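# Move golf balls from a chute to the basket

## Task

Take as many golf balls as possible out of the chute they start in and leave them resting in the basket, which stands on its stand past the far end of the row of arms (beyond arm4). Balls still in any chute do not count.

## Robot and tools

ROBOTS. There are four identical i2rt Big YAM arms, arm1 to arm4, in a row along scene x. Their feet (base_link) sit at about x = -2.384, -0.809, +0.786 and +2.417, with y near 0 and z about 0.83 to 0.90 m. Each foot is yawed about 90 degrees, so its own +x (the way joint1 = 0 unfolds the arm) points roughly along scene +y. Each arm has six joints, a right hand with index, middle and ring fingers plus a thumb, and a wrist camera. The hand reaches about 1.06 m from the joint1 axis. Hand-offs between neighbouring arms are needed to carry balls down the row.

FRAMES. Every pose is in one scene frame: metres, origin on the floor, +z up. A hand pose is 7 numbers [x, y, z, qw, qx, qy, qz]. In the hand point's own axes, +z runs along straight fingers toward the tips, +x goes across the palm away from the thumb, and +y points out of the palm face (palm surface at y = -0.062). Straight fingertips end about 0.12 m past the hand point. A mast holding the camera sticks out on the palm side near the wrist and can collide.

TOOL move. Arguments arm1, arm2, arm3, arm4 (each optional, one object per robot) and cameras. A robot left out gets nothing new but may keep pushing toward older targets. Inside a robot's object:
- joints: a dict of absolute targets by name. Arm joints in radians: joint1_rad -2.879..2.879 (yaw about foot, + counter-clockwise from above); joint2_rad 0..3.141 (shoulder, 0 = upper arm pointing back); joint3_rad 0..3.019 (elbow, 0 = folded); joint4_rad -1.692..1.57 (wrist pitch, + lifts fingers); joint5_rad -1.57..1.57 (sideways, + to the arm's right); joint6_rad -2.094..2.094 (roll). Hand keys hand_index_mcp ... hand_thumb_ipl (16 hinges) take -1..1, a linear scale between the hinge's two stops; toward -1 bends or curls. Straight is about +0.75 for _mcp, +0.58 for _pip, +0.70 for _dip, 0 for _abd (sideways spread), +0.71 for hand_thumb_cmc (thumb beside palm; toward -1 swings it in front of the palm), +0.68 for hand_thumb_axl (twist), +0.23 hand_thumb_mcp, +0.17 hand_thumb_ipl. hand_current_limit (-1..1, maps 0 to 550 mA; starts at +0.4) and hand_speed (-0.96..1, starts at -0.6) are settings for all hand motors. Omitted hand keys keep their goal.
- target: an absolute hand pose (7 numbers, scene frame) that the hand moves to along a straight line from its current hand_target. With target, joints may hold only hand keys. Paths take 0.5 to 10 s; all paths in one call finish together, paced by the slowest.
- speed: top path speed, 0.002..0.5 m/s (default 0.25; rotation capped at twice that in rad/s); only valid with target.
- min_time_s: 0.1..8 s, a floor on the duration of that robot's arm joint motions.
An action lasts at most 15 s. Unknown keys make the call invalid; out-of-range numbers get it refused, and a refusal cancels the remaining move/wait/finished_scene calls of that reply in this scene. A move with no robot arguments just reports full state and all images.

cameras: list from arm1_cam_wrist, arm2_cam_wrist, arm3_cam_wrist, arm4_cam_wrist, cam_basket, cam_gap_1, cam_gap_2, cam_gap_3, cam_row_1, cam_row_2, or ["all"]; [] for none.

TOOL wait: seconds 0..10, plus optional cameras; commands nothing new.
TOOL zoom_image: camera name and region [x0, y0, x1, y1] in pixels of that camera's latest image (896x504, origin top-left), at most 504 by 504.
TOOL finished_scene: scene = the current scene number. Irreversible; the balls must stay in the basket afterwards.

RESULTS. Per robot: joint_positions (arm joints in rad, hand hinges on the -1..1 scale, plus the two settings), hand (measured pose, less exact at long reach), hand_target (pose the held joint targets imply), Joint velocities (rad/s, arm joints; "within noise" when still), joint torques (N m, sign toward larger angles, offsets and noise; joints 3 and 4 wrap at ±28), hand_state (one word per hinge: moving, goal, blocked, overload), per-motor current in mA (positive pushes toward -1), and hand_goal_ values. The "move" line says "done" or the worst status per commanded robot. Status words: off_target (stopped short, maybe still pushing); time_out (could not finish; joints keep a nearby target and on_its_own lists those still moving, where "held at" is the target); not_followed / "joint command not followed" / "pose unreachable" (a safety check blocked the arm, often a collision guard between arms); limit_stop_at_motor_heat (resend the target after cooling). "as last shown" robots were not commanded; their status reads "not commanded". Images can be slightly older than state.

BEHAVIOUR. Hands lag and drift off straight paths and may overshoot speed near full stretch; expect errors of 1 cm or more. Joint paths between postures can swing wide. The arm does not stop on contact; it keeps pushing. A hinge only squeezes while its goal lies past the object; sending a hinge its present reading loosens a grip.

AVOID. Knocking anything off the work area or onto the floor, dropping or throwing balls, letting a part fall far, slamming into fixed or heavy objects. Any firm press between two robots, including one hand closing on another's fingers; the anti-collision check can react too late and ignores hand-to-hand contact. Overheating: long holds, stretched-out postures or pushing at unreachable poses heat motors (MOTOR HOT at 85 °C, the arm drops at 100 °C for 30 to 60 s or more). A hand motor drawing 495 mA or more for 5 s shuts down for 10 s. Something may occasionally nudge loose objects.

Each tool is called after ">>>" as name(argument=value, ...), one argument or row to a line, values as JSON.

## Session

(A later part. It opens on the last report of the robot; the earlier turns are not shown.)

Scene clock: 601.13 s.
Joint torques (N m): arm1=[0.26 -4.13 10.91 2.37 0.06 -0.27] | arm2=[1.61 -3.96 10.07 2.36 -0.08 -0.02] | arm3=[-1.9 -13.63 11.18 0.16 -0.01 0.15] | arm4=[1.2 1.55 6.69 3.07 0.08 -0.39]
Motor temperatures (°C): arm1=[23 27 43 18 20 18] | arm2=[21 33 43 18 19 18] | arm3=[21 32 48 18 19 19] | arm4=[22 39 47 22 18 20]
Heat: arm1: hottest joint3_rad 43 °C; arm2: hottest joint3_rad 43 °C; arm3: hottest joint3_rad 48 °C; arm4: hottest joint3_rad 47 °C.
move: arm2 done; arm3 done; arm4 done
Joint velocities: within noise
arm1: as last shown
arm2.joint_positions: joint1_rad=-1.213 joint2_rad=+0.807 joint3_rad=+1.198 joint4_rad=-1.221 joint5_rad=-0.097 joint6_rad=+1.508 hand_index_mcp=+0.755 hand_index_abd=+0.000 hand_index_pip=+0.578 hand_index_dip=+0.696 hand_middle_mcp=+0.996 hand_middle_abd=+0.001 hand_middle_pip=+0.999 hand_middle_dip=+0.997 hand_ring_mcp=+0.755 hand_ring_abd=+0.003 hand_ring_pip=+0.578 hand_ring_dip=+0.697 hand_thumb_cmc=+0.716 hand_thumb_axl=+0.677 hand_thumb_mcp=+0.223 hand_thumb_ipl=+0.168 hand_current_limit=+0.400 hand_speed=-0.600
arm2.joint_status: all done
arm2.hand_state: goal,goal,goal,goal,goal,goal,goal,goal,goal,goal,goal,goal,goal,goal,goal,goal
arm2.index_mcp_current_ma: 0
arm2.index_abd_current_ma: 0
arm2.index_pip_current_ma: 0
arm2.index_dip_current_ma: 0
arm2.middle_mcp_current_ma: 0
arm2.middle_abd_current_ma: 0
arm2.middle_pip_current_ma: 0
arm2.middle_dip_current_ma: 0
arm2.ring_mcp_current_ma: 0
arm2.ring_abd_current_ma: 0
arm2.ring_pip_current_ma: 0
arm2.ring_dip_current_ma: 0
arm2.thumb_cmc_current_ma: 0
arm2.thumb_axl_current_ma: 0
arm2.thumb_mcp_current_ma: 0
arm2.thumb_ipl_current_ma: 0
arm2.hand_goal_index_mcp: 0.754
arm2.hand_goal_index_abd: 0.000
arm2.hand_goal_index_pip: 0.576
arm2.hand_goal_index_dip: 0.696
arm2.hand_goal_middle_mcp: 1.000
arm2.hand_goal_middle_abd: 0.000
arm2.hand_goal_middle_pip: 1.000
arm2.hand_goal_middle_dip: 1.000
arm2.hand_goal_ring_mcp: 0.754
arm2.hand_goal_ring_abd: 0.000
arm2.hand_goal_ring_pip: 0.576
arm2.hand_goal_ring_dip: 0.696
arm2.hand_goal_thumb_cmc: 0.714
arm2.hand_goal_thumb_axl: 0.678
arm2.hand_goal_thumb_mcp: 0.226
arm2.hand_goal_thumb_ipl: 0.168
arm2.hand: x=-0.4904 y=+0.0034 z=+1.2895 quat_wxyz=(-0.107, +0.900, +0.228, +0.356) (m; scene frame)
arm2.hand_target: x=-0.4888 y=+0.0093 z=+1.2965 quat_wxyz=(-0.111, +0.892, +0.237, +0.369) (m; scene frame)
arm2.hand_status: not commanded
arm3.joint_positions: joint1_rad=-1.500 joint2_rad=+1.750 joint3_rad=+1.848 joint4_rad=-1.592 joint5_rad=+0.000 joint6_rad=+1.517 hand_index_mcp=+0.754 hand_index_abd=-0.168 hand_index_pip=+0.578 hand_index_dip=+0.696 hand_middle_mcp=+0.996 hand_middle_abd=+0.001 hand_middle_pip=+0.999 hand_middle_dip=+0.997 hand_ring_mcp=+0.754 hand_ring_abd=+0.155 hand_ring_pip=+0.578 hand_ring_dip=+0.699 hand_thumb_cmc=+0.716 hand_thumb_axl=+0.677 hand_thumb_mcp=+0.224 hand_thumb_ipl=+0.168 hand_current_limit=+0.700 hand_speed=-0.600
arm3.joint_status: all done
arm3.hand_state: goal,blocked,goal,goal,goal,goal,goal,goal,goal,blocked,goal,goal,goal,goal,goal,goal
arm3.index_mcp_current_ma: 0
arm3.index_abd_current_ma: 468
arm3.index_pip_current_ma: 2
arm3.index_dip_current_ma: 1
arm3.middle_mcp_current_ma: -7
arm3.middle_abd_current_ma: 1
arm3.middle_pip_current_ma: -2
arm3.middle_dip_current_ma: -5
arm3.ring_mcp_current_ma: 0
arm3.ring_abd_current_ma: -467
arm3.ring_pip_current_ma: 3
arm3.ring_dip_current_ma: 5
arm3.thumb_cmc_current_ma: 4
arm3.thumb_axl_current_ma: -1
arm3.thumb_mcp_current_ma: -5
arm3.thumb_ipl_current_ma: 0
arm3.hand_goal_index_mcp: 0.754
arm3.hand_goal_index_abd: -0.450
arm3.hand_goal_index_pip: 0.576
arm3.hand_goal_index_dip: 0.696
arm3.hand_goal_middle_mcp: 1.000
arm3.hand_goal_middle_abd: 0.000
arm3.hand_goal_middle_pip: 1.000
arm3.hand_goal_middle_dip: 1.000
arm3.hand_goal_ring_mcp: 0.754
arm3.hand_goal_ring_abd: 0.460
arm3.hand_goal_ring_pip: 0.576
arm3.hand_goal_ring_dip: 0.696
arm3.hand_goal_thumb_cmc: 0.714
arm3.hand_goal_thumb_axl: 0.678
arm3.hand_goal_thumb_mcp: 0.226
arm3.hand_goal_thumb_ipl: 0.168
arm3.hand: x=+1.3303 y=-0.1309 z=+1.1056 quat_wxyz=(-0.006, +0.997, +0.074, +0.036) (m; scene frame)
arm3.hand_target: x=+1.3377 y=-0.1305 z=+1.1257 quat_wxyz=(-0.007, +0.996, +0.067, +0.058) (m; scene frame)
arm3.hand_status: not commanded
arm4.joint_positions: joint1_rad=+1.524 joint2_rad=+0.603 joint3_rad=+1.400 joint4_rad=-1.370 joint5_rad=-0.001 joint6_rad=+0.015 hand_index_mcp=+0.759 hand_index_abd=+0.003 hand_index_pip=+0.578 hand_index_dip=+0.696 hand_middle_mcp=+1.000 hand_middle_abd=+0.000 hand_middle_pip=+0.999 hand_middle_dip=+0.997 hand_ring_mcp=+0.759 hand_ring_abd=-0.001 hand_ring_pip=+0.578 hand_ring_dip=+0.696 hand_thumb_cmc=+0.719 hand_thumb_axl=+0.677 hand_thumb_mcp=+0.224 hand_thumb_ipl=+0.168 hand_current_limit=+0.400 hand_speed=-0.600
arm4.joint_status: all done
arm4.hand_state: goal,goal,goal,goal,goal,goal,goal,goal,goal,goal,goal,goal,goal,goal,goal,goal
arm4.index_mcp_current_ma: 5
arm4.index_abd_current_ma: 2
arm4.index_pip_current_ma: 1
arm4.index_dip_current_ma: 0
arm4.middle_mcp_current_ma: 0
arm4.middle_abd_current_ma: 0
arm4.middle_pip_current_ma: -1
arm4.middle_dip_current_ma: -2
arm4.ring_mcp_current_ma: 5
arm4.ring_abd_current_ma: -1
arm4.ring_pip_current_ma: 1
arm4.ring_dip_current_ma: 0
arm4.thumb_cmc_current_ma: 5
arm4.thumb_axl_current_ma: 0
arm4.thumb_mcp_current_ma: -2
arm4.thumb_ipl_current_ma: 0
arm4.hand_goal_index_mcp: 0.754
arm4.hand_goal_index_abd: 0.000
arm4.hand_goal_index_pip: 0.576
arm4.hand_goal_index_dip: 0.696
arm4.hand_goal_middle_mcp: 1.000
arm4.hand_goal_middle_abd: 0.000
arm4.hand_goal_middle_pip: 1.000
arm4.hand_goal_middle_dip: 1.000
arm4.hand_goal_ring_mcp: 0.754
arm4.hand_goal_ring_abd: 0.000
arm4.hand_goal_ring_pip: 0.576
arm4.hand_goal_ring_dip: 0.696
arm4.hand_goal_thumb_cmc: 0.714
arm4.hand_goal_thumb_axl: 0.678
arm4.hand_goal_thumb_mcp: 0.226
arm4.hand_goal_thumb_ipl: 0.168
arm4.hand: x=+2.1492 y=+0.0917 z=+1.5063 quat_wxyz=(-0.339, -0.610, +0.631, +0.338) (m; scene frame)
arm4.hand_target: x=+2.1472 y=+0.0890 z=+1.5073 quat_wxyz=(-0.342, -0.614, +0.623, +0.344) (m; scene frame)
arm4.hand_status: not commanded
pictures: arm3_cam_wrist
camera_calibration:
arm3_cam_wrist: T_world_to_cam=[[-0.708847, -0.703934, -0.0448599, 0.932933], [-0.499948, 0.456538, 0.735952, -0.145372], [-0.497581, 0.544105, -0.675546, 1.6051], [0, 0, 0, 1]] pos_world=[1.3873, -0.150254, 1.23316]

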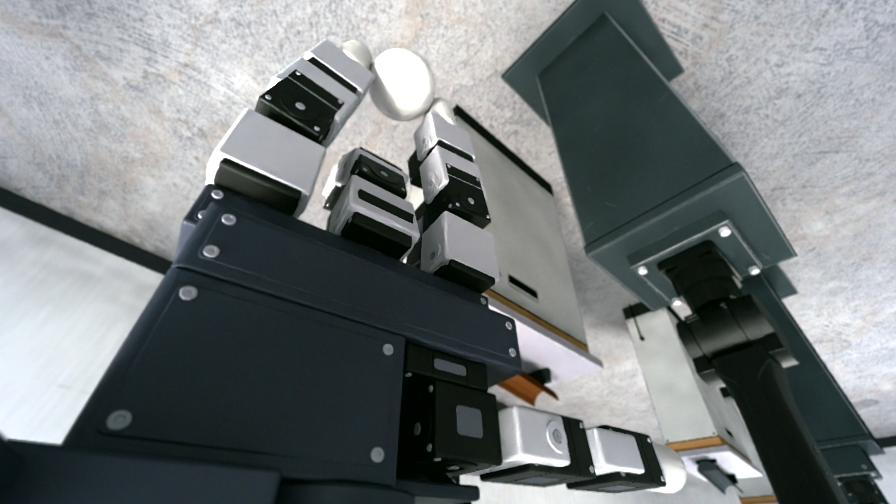

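>>> move(
  arm3={"target":[1.484,-0.115,1.103,0,1,0,0.02],"speed":0.12},
  arm4={"target":[1.72,-0.03,1.07,-0.5,-0.5,0.5,0.5],"speed":0.2},
)

>>> move(
  arm4={"target":[1.675,-0.045,1.093,-0.5,-0.5,0.5,0.5],"speed":0.1},
)

>>> move(
  arm4={"target":[1.619,-0.038,1.077,-0.5,-0.5,0.5,0.5],"speed":0.06},
  cameras=["arm4_cam_wrist"],
)

>>> zoom_image(
  camera="arm4_cam_wrist",
  region=[250, 0, 550, 200],
)

Scene clock: 606.37 s.
Joint torques (N m): arm1=[0.09 -4.07 10.95 2.35 0.05 -0.26] | arm2=[1.49 -3.9 10.13 2.37 -0.09 -0.02] | arm3=[-1.14 -19.08 11.11 0.43 0.11 0.15] | arm4=[1.38 -16.15 8.85 3.29 0.11 -0.39]
Motor temperatures (°C): arm1=[23 27 43 18 20 18] | arm2=[21 32 42 18 19 18] | arm3=[21 32 48 18 19 19] | arm4=[22 38 47 22 18 20]
Heat: arm1: hottest joint3_rad 43 °C; arm2: hottest joint3_rad 42 °C; arm3: hottest joint3_rad 48 °C; arm4: hottest joint3_rad 47 °C.
move: arm3 off_target; arm4 off_target
Joint velocities: within noise
arm1, arm2: as last shown
arm3.joint_positions: joint1_rad=-1.500 joint2_rad=+2.223 joint3_rad=+2.514 joint4_rad=-1.694 joint5_rad=+0.038 joint6_rad=+1.618 hand_index_mcp=+0.754 hand_index_abd=-0.168 hand_index_pip=+0.578 hand_index_dip=+0.696 hand_middle_mcp=+0.996 hand_middle_abd=+0.001 hand_middle_pip=+0.999 hand_middle_dip=+0.997 hand_ring_mcp=+0.754 hand_ring_abd=+0.155 hand_ring_pip=+0.578 hand_ring_dip=+0.699 hand_thumb_cmc=+0.716 hand_thumb_axl=+0.677 hand_thumb_mcp=+0.224 hand_thumb_ipl=+0.168 hand_current_limit=+0.700 hand_speed=-0.600
arm3.joint_status: not commanded
arm3.hand_state: goal,blocked,goal,goal,goal,goal,goal,goal,goal,blocked,goal,goal,goal,goal,goal,goal
arm3.index_mcp_current_ma: 0
arm3.index_abd_current_ma: 467
arm3.index_pip_current_ma: 2
arm3.index_dip_current_ma: 1
arm3.middle_mcp_current_ma: -7
arm3.middle_abd_current_ma: 1
arm3.middle_pip_current_ma: -2
arm3.middle_dip_current_ma: -5
arm3.ring_mcp_current_ma: 0
arm3.ring_abd_current_ma: -467
arm3.ring_pip_current_ma: 3
arm3.ring_dip_current_ma: 5
arm3.thumb_cmc_current_ma: 4
arm3.thumb_axl_current_ma: -1
arm3.thumb_mcp_current_ma: -6
arm3.thumb_ipl_current_ma: 0
arm3.hand_goal_index_mcp: 0.754
arm3.hand_goal_index_abd: -0.450
arm3.hand_goal_index_pip: 0.576
arm3.hand_goal_index_dip: 0.696
arm3.hand_goal_middle_mcp: 1.000
arm3.hand_goal_middle_abd: 0.000
arm3.hand_goal_middle_pip: 1.000
arm3.hand_goal_middle_dip: 1.000
arm3.hand_goal_ring_mcp: 0.754
arm3.hand_goal_ring_abd: 0.460
arm3.hand_goal_ring_pip: 0.576
arm3.hand_goal_ring_dip: 0.696
arm3.hand_goal_thumb_cmc: 0.714
arm3.hand_goal_thumb_axl: 0.678
arm3.hand_goal_thumb_mcp: 0.226
arm3.hand_goal_thumb_ipl: 0.168
arm3.hand: x=+1.4789 y=-0.1210 z=+1.0794 quat_wxyz=(+0.009, +0.996, +0.021, +0.082) (m; scene frame)
arm3.hand_target: x=+1.4823 y=-0.1153 z=+1.1022 quat_wxyz=(+0.006, +0.994, +0.018, +0.107) (m; scene frame)
arm3.hand_status: off_target (0.025 m and 7.6 deg from the pose sent, 0.155 m and 8.7 deg at the start; a joint's target at an end of its range on 76 of 114 steps)
arm4.joint_positions: joint1_rad=+1.748 joint2_rad=+2.110 joint3_rad=+0.999 joint4_rad=+1.035 joint5_rad=+0.213 joint6_rad=+0.012 hand_index_mcp=+0.763 hand_index_abd=+0.002 hand_index_pip=+0.578 hand_index_dip=+0.696 hand_middle_mcp=+1.000 hand_middle_abd=+0.000 hand_middle_pip=+0.999 hand_middle_dip=+0.997 hand_ring_mcp=+0.763 hand_ring_abd=-0.001 hand_ring_pip=+0.578 hand_ring_dip=+0.696 hand_thumb_cmc=+0.721 hand_thumb_axl=+0.677 hand_thumb_mcp=+0.224 hand_thumb_ipl=+0.168 hand_current_limit=+0.400 hand_speed=-0.600
arm4.joint_status: not commanded
arm4.hand_state: goal,goal,goal,goal,goal,goal,goal,goal,goal,goal,goal,goal,goal,goal,goal,goal
arm4.index_mcp_current_ma: 11
arm4.index_abd_current_ma: 1
arm4.index_pip_current_ma: 1
arm4.index_dip_current_ma: 0
arm4.middle_mcp_current_ma: 0
arm4.middle_abd_current_ma: 0
arm4.middle_pip_current_ma: -1
arm4.middle_dip_current_ma: -2
arm4.ring_mcp_current_ma: 12
arm4.ring_abd_current_ma: -1
arm4.ring_pip_current_ma: 1
arm4.ring_dip_current_ma: 0
arm4.thumb_cmc_current_ma: 8
arm4.thumb_axl_current_ma: 0
arm4.thumb_mcp_current_ma: -2
arm4.thumb_ipl_current_ma: 0
arm4.hand_goal_index_mcp: 0.754
arm4.hand_goal_index_abd: 0.000
arm4.hand_goal_index_pip: 0.576
arm4.hand_goal_index_dip: 0.696
arm4.hand_goal_middle_mcp: 1.000
arm4.hand_goal_middle_abd: 0.000
arm4.hand_goal_middle_pip: 1.000
arm4.hand_goal_middle_dip: 1.000
arm4.hand_goal_ring_mcp: 0.754
arm4.hand_goal_ring_abd: 0.000
arm4.hand_goal_ring_pip: 0.576
arm4.hand_goal_ring_dip: 0.696
arm4.hand_goal_thumb_cmc: 0.714
arm4.hand_goal_thumb_axl: 0.678
arm4.hand_goal_thumb_mcp: 0.226
arm4.hand_goal_thumb_ipl: 0.168
arm4.hand: x=+1.7312 y=-0.0207 z=+1.0411 quat_wxyz=(-0.480, -0.516, +0.519, +0.484) (m; scene frame)
arm4.hand_target: x=+1.7219 y=-0.0296 z=+1.0699 quat_wxyz=(-0.500, -0.500, +0.500, +0.500) (m; scene frame)
arm4.hand_status: off_target (0.032 m and 4.1 deg from the pose sent, 0.624 m and 32.8 deg at the start)
pictures: none

Scene clock: 607.57 s.
Joint torques (N m): arm1=[0.21 -4.13 10.96 2.36 0.04 -0.26] | arm2=[1.44 -4.13 10.06 2.35 -0.09 -0.01] | arm3=[-1.14 -19.08 11.1 0.43 0.11 0.15] | arm4=[1.55 -15.85 9.98 2.14 0.14 -0.39]
Motor temperatures (°C): arm1=[23 27 43 18 20 18] | arm2=[21 32 42 18 19 18] | arm3=[21 32 48 18 19 19] | arm4=[22 38 47 22 18 20]
Heat: arm1: hottest joint3_rad 43 °C; arm2: hottest joint3_rad 42 °C; arm3: hottest joint3_rad 48 °C; arm4: hottest joint3_rad 47 °C.
move: arm4 off_target
Joint velocities: within noise
arm1, arm2, arm3: as last shown
arm3.index_abd_current_ma: 468
arm4.joint_positions: joint1_rad=+1.757 joint2_rad=+2.110 joint3_rad=+1.148 joint4_rad=+0.929 joint5_rad=+0.221 joint6_rad=+0.011 hand_index_mcp=+0.763 hand_index_abd=+0.002 hand_index_pip=+0.578 hand_index_dip=+0.696 hand_middle_mcp=+1.000 hand_middle_abd=+0.000 hand_middle_pip=+0.999 hand_middle_dip=+0.997 hand_ring_mcp=+0.763 hand_ring_abd=-0.001 hand_ring_pip=+0.578 hand_ring_dip=+0.696 hand_thumb_cmc=+0.721 hand_thumb_axl=+0.677 hand_thumb_mcp=+0.224 hand_thumb_ipl=+0.168 hand_current_limit=+0.400 hand_speed=-0.600
arm4.joint_status: not commanded
arm4.hand_state: goal,goal,goal,goal,goal,goal,goal,goal,goal,goal,goal,goal,goal,goal,goal,goal
arm4.index_mcp_current_ma: 11
arm4.index_abd_current_ma: 1
arm4.index_pip_current_ma: 1
arm4.index_dip_current_ma: 0
arm4.middle_mcp_current_ma: 0
arm4.middle_abd_current_ma: 0
arm4.middle_pip_current_ma: -1
arm4.middle_dip_current_ma: -2
arm4.ring_mcp_current_ma: 12
arm4.ring_abd_current_ma: -1
arm4.ring_pip_current_ma: 1
arm4.ring_dip_current_ma: 0
arm4.thumb_cmc_current_ma: 8
arm4.thumb_axl_current_ma: 0
arm4.thumb_mcp_current_ma: -2
arm4.thumb_ipl_current_ma: 0
arm4.hand_goal_index_mcp: 0.754
arm4.hand_goal_index_abd: 0.000
arm4.hand_goal_index_pip: 0.576
arm4.hand_goal_index_dip: 0.696
arm4.hand_goal_middle_mcp: 1.000
arm4.hand_goal_middle_abd: 0.000
arm4.hand_goal_middle_pip: 1.000
arm4.hand_goal_middle_dip: 1.000
arm4.hand_goal_ring_mcp: 0.754
arm4.hand_goal_ring_abd: 0.000
arm4.hand_goal_ring_pip: 0.576
arm4.hand_goal_ring_dip: 0.696
arm4.hand_goal_thumb_cmc: 0.714
arm4.hand_goal_thumb_axl: 0.678
arm4.hand_goal_thumb_mcp: 0.226
arm4.hand_goal_thumb_ipl: 0.168
arm4.hand: x=+1.6874 y=-0.0350 z=+1.0805 quat_wxyz=(-0.493, -0.504, +0.511, +0.492) (m; scene frame)
arm4.hand_target: x=+1.6764 y=-0.0447 z=+1.0931 quat_wxyz=(-0.500, -0.500, +0.500, +0.500) (m; scene frame)
arm4.hand_status: off_target (0.020 m and 1.8 deg from the pose sent, 0.080 m and 4.1 deg at the start)
pictures: none

Scene clock: 609.07 s.
Joint torques (N m): arm1=[0.15 -4.13 10.91 2.37 0.04 -0.26] | arm2=[1.44 -3.9 10.07 2.36 -0.09 -0.01] | arm3=[-1.14 -19.08 11.11 0.43 0.11 0.15] | arm4=[0.56 -17.49 10.96 2.18 -0.04 -0.38]
Motor temperatures (°C): arm1=[23 27 43 18 20 18] | arm2=[21 32 42 18 19 18] | arm3=[21 33 48 18 19 19] | arm4=[22 38 47 22 18 20]
Heat: arm1: hottest joint3_rad 43 °C; arm2: hottest joint3_rad 42 °C; arm3: hottest joint3_rad 48 °C; arm4: hottest joint3_rad 47 °C.
move: arm4 off_target
Joint velocities: within noise
arm1, arm2, arm3: as last shown
arm4.joint_positions: joint1_rad=+1.742 joint2_rad=+2.228 joint3_rad=+1.328 joint4_rad=+0.860 joint5_rad=+0.196 joint6_rad=+0.011 hand_index_mcp=+0.763 hand_index_abd=+0.002 hand_index_pip=+0.578 hand_index_dip=+0.696 hand_middle_mcp=+1.000 hand_middle_abd=+0.000 hand_middle_pip=+0.999 hand_middle_dip=+0.997 hand_ring_mcp=+0.763 hand_ring_abd=-0.001 hand_ring_pip=+0.578 hand_ring_dip=+0.696 hand_thumb_cmc=+0.721 hand_thumb_axl=+0.677 hand_thumb_mcp=+0.224 hand_thumb_ipl=+0.168 hand_current_limit=+0.400 hand_speed=-0.600
arm4.joint_status: not commanded
arm4.hand_state: goal,goal,goal,goal,goal,goal,goal,goal,goal,goal,goal,goal,goal,goal,goal,goal
arm4.index_mcp_current_ma: 11
arm4.index_abd_current_ma: 1
arm4.index_pip_current_ma: 1
arm4.index_dip_current_ma: 0
arm4.middle_mcp_current_ma: 0
arm4.middle_abd_current_ma: 0
arm4.middle_pip_current_ma: -1
arm4.middle_dip_current_ma: -2
arm4.ring_mcp_current_ma: 12
arm4.ring_abd_current_ma: -1
arm4.ring_pip_current_ma: 1
arm4.ring_dip_current_ma: 0
arm4.thumb_cmc_current_ma: 8
arm4.thumb_axl_current_ma: 0
arm4.thumb_mcp_current_ma: -2
arm4.thumb_ipl_current_ma: 0
arm4.hand_goal_index_mcp: 0.754
arm4.hand_goal_index_abd: 0.000
arm4.hand_goal_index_pip: 0.576
arm4.hand_goal_index_dip: 0.696
arm4.hand_goal_middle_mcp: 1.000
arm4.hand_goal_middle_abd: 0.000
arm4.hand_goal_middle_pip: 1.000
arm4.hand_goal_middle_dip: 1.000
arm4.hand_goal_ring_mcp: 0.754
arm4.hand_goal_ring_abd: 0.000
arm4.hand_goal_ring_pip: 0.576
arm4.hand_goal_ring_dip: 0.696
arm4.hand_goal_thumb_cmc: 0.714
arm4.hand_goal_thumb_axl: 0.678
arm4.hand_goal_thumb_mcp: 0.226
arm4.hand_goal_thumb_ipl: 0.168
arm4.hand: x=+1.6346 y=-0.0390 z=+1.0609 quat_wxyz=(-0.493, -0.509, +0.510, +0.488) (m; scene frame)
arm4.hand_target: x=+1.6209 y=-0.0376 z=+1.0772 quat_wxyz=(-0.500, -0.500, +0.500, +0.500) (m; scene frame)
arm4.hand_status: off_target (0.022 m and 2.2 deg from the pose sent, 0.069 m and 1.8 deg at the start)
pictures: arm4_cam_wrist
camera_calibration:
arm4_cam_wrist: T_world_to_cam=[[0.000517189, 0.793421, 0.608673, -0.584343], [0.74876, 0.403146, -0.526147, -0.700766], [-0.662841, 0.456023, -0.593873, 1.85794], [0, 0, 0, 1]] pos_world=[1.75653, -0.101121, 1.09035]

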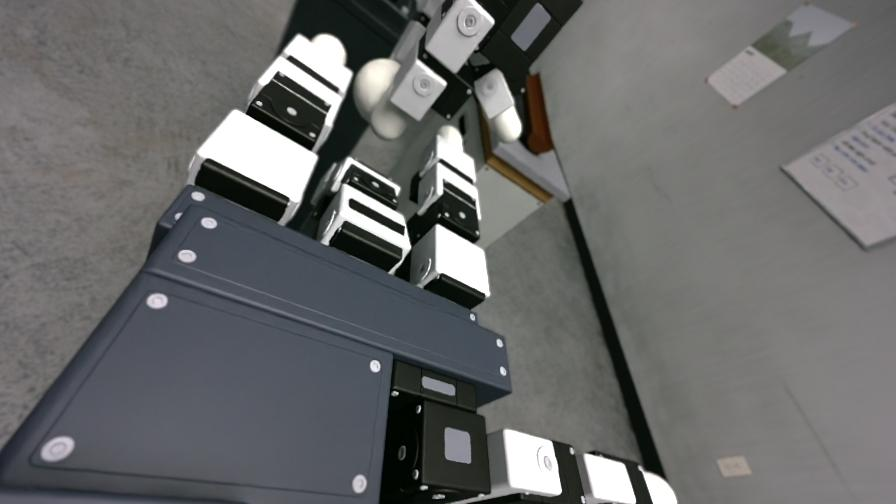

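Scaled by 1.680 from the camera's 896x504 image, which has a finer 1280x720 frame.

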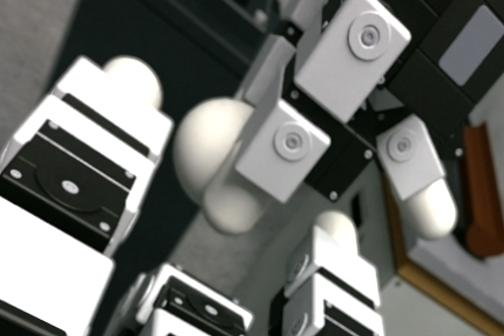

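>>> move(
  arm4={"joints":{"hand_index_abd":-0.45,"hand_ring_abd":0.46}},
)

>>> move(
  arm4={"joints":{"hand_current_limit":0.7}},
  cameras=["arm4_cam_wrist"],
)

>>> zoom_image(
  camera="arm4_cam_wrist",
  region=[250, 0, 550, 200],
)

Scene clock: 610.67 s.
Joint torques (N m): arm1=[0.26 -4.01 10.93 2.4 0.05 -0.26] | arm2=[1.67 -4.07 10.07 2.35 -0.08 -0.01] | arm3=[-1.14 -19.08 11.04 0.43 0.1 0.15] | arm4=[0.26 -17.49 10.92 2.18 0.11 -0.38]
Motor temperatures (°C): arm1=[23 27 43 18 20 18] | arm2=[21 32 42 18 19 18] | arm3=[21 33 49 18 19 19] | arm4=[22 38 46 22 18 20]
Heat: arm1: hottest joint3_rad 43 °C; arm2: hottest joint3_rad 42 °C; arm3: hottest joint3_rad 49 °C; arm4: hottest joint3_rad 46 °C.
move: arm4 off_target
Joint velocities: within noise
arm1, arm2, arm3: as last shown
arm3.joint_positions: joint1_rad=-1.500 joint2_rad=+2.223 joint3_rad=+2.515 joint4_rad=-1.694 joint5_rad=+0.038 joint6_rad=+1.618 hand_index_mcp=+0.752 hand_index_abd=-0.169 hand_index_pip=+0.576 hand_index_dip=+0.696 hand_middle_mcp=+0.996 hand_middle_abd=+0.001 hand_middle_pip=+0.999 hand_middle_dip=+0.997 hand_ring_mcp=+0.759 hand_ring_abd=+0.155 hand_ring_pip=+0.581 hand_ring_dip=+0.699 hand_thumb_cmc=+0.716 hand_thumb_axl=+0.677 hand_thumb_mcp=+0.224 hand_thumb_ipl=+0.168 hand_current_limit=+0.700 hand_speed=-0.600
arm3.index_mcp_current_ma: -4
arm3.index_pip_current_ma: 0
arm3.middle_mcp_current_ma: -8
arm3.ring_mcp_current_ma: 11
arm3.ring_pip_current_ma: 10
arm3.ring_dip_current_ma: 6
arm3.thumb_cmc_current_ma: 3
arm3.hand: x=+1.4790 y=-0.1210 z=+1.0798 quat_wxyz=(+0.008, +0.996, +0.021, +0.083) (m; scene frame)
arm3.hand_target: x=+1.4824 y=-0.1153 z=+1.1022 quat_wxyz=(+0.006, +0.994, +0.018, +0.107) (m; scene frame)
arm4.joint_positions: joint1_rad=+1.742 joint2_rad=+2.228 joint3_rad=+1.328 joint4_rad=+0.860 joint5_rad=+0.192 joint6_rad=+0.011 hand_index_mcp=+0.763 hand_index_abd=-0.182 hand_index_pip=+0.578 hand_index_dip=+0.696 hand_middle_mcp=+1.000 hand_middle_abd=+0.000 hand_middle_pip=+0.999 hand_middle_dip=+0.997 hand_ring_mcp=+0.763 hand_ring_abd=+0.155 hand_ring_pip=+0.578 hand_ring_dip=+0.696 hand_thumb_cmc=+0.721 hand_thumb_axl=+0.677 hand_thumb_mcp=+0.224 hand_thumb_ipl=+0.168 hand_current_limit=+0.400 hand_speed=-0.600
arm4.joint_status: hand_index_abd off_target (ended at -0.182, target -0.450); hand_ring_abd off_target (ended at +0.155, target +0.460)
arm4.hand_state: goal,blocked,goal,goal,goal,goal,goal,goal,goal,blocked,goal,goal,goal,goal,goal,goal
arm4.index_mcp_current_ma: 11
arm4.index_abd_current_ma: 385
arm4.index_pip_current_ma: 1
arm4.index_dip_current_ma: 0
arm4.middle_mcp_current_ma: 0
arm4.middle_abd_current_ma: 0
arm4.middle_pip_current_ma: -1
arm4.middle_dip_current_ma: -2
arm4.ring_mcp_current_ma: 12
arm4.ring_abd_current_ma: -385
arm4.ring_pip_current_ma: 1
arm4.ring_dip_current_ma: 0
arm4.thumb_cmc_current_ma: 8
arm4.thumb_axl_current_ma: 0
arm4.thumb_mcp_current_ma: -2
arm4.thumb_ipl_current_ma: 0
arm4.hand_goal_index_mcp: 0.754
arm4.hand_goal_index_abd: -0.450
arm4.hand_goal_index_pip: 0.576
arm4.hand_goal_index_dip: 0.696
arm4.hand_goal_middle_mcp: 1.000
arm4.hand_goal_middle_abd: 0.000
arm4.hand_goal_middle_pip: 1.000
arm4.hand_goal_middle_dip: 1.000
arm4.hand_goal_ring_mcp: 0.754
arm4.hand_goal_ring_abd: 0.460
arm4.hand_goal_ring_pip: 0.576
arm4.hand_goal_ring_dip: 0.696
arm4.hand_goal_thumb_cmc: 0.714
arm4.hand_goal_thumb_axl: 0.678
arm4.hand_goal_thumb_mcp: 0.226
arm4.hand_goal_thumb_ipl: 0.168
arm4.hand: x=+1.6344 y=-0.0397 z=+1.0612 quat_wxyz=(-0.494, -0.510, +0.509, +0.487) (m; scene frame)
arm4.hand_target: x=+1.6209 y=-0.0376 z=+1.0773 quat_wxyz=(-0.500, -0.500, +0.500, +0.500) (m; scene frame)
arm4.hand_status: not commanded
pictures: none

Scene clock: 611.03 s.
Joint torques (N m): arm1=[0.26 -4.13 10.92 2.39 0.05 -0.26] | arm2=[1.44 -4.07 10.1 2.37 -0.09 0] | arm3=[-1.14 -19.02 11.04 0.43 0.1 0.14] | arm4=[0.32 -17.49 10.95 2.18 0.11 -0.38]
Motor temperatures (°C): arm1=[23 27 43 18 20 18] | arm2=[21 32 42 18 19 18] | arm3=[21 33 49 18 19 19] | arm4=[22 38 46 22 18 20]
Heat: arm1: hottest joint3_rad 43 °C; arm2: hottest joint3_rad 42 °C; arm3: hottest joint3_rad 49 °C; arm4: hottest joint3_rad 46 °C.
move: arm4 done
Joint velocities: within noise
arm1, arm2, arm3: as last shown
arm4.joint_positions: joint1_rad=+1.742 joint2_rad=+2.228 joint3_rad=+1.328 joint4_rad=+0.860 joint5_rad=+0.192 joint6_rad=+0.011 hand_index_mcp=+0.763 hand_index_abd=-0.184 hand_index_pip=+0.578 hand_index_dip=+0.696 hand_middle_mcp=+1.000 hand_middle_abd=+0.000 hand_middle_pip=+0.999 hand_middle_dip=+0.997 hand_ring_mcp=+0.763 hand_ring_abd=+0.155 hand_ring_pip=+0.578 hand_ring_dip=+0.696 hand_thumb_cmc=+0.721 hand_thumb_axl=+0.677 hand_thumb_mcp=+0.224 hand_thumb_ipl=+0.168 hand_current_limit=+0.700 hand_speed=-0.600
arm4.joint_status: all done
arm4.hand_state: goal,blocked,goal,goal,goal,goal,goal,goal,goal,blocked,goal,goal,goal,goal,goal,goal
arm4.index_mcp_current_ma: 11
arm4.index_abd_current_ma: 467
arm4.index_pip_current_ma: 1
arm4.index_dip_current_ma: 0
arm4.middle_mcp_current_ma: 0
arm4.middle_abd_current_ma: 0
arm4.middle_pip_current_ma: -1
arm4.middle_dip_current_ma: -2
arm4.ring_mcp_current_ma: 12
arm4.ring_abd_current_ma: -467
arm4.ring_pip_current_ma: 1
arm4.ring_dip_current_ma: 0
arm4.thumb_cmc_current_ma: 8
arm4.thumb_axl_current_ma: 0
arm4.thumb_mcp_current_ma: -2
arm4.thumb_ipl_current_ma: 0
arm4.hand_goal_index_mcp: 0.754
arm4.hand_goal_index_abd: -0.450
arm4.hand_goal_index_pip: 0.576
arm4.hand_goal_index_dip: 0.696
arm4.hand_goal_middle_mcp: 1.000
arm4.hand_goal_middle_abd: 0.000
arm4.hand_goal_middle_pip: 1.000
arm4.hand_goal_middle_dip: 1.000
arm4.hand_goal_ring_mcp: 0.754
arm4.hand_goal_ring_abd: 0.460
arm4.hand_goal_ring_pip: 0.576
arm4.hand_goal_ring_dip: 0.696
arm4.hand_goal_thumb_cmc: 0.714
arm4.hand_goal_thumb_axl: 0.678
arm4.hand_goal_thumb_mcp: 0.226
arm4.hand_goal_thumb_ipl: 0.168
arm4.hand: x=+1.6344 y=-0.0397 z=+1.0612 quat_wxyz=(-0.494, -0.510, +0.509, +0.487) (m; scene frame)
arm4.hand_target: x=+1.6209 y=-0.0376 z=+1.0773 quat_wxyz=(-0.500, -0.500, +0.500, +0.500) (m; scene frame)
arm4.hand_status: not commanded
pictures: arm4_cam_wrist
camera_calibration:
arm4_cam_wrist: T_world_to_cam=[[-0.00201449, 0.793585, 0.608456, -0.579593], [0.746865, 0.405803, -0.526799, -0.696185], [-0.664973, 0.453373, -0.593518, 1.86134], [0, 0, 0, 1]] pos_world=[1.75653, -0.101412, 1.09065]

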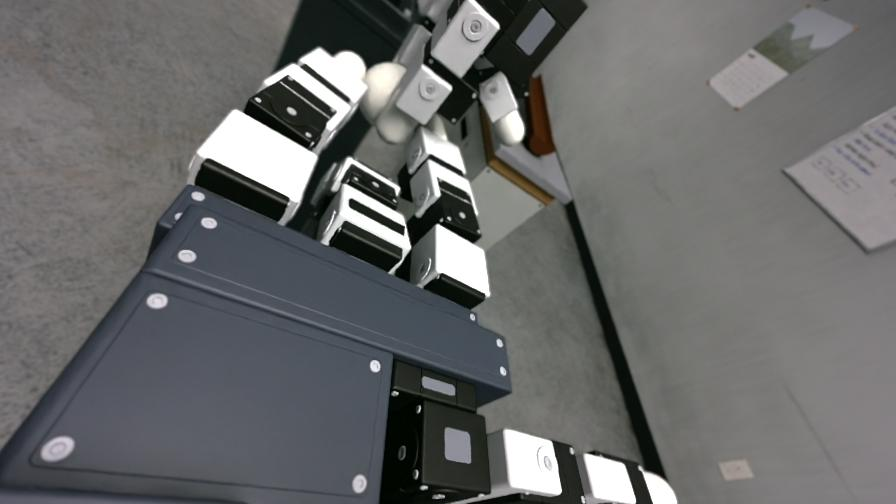

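Scaled by 1.680 from the camera's 896x504 image, which has a finer 1280x720 frame.

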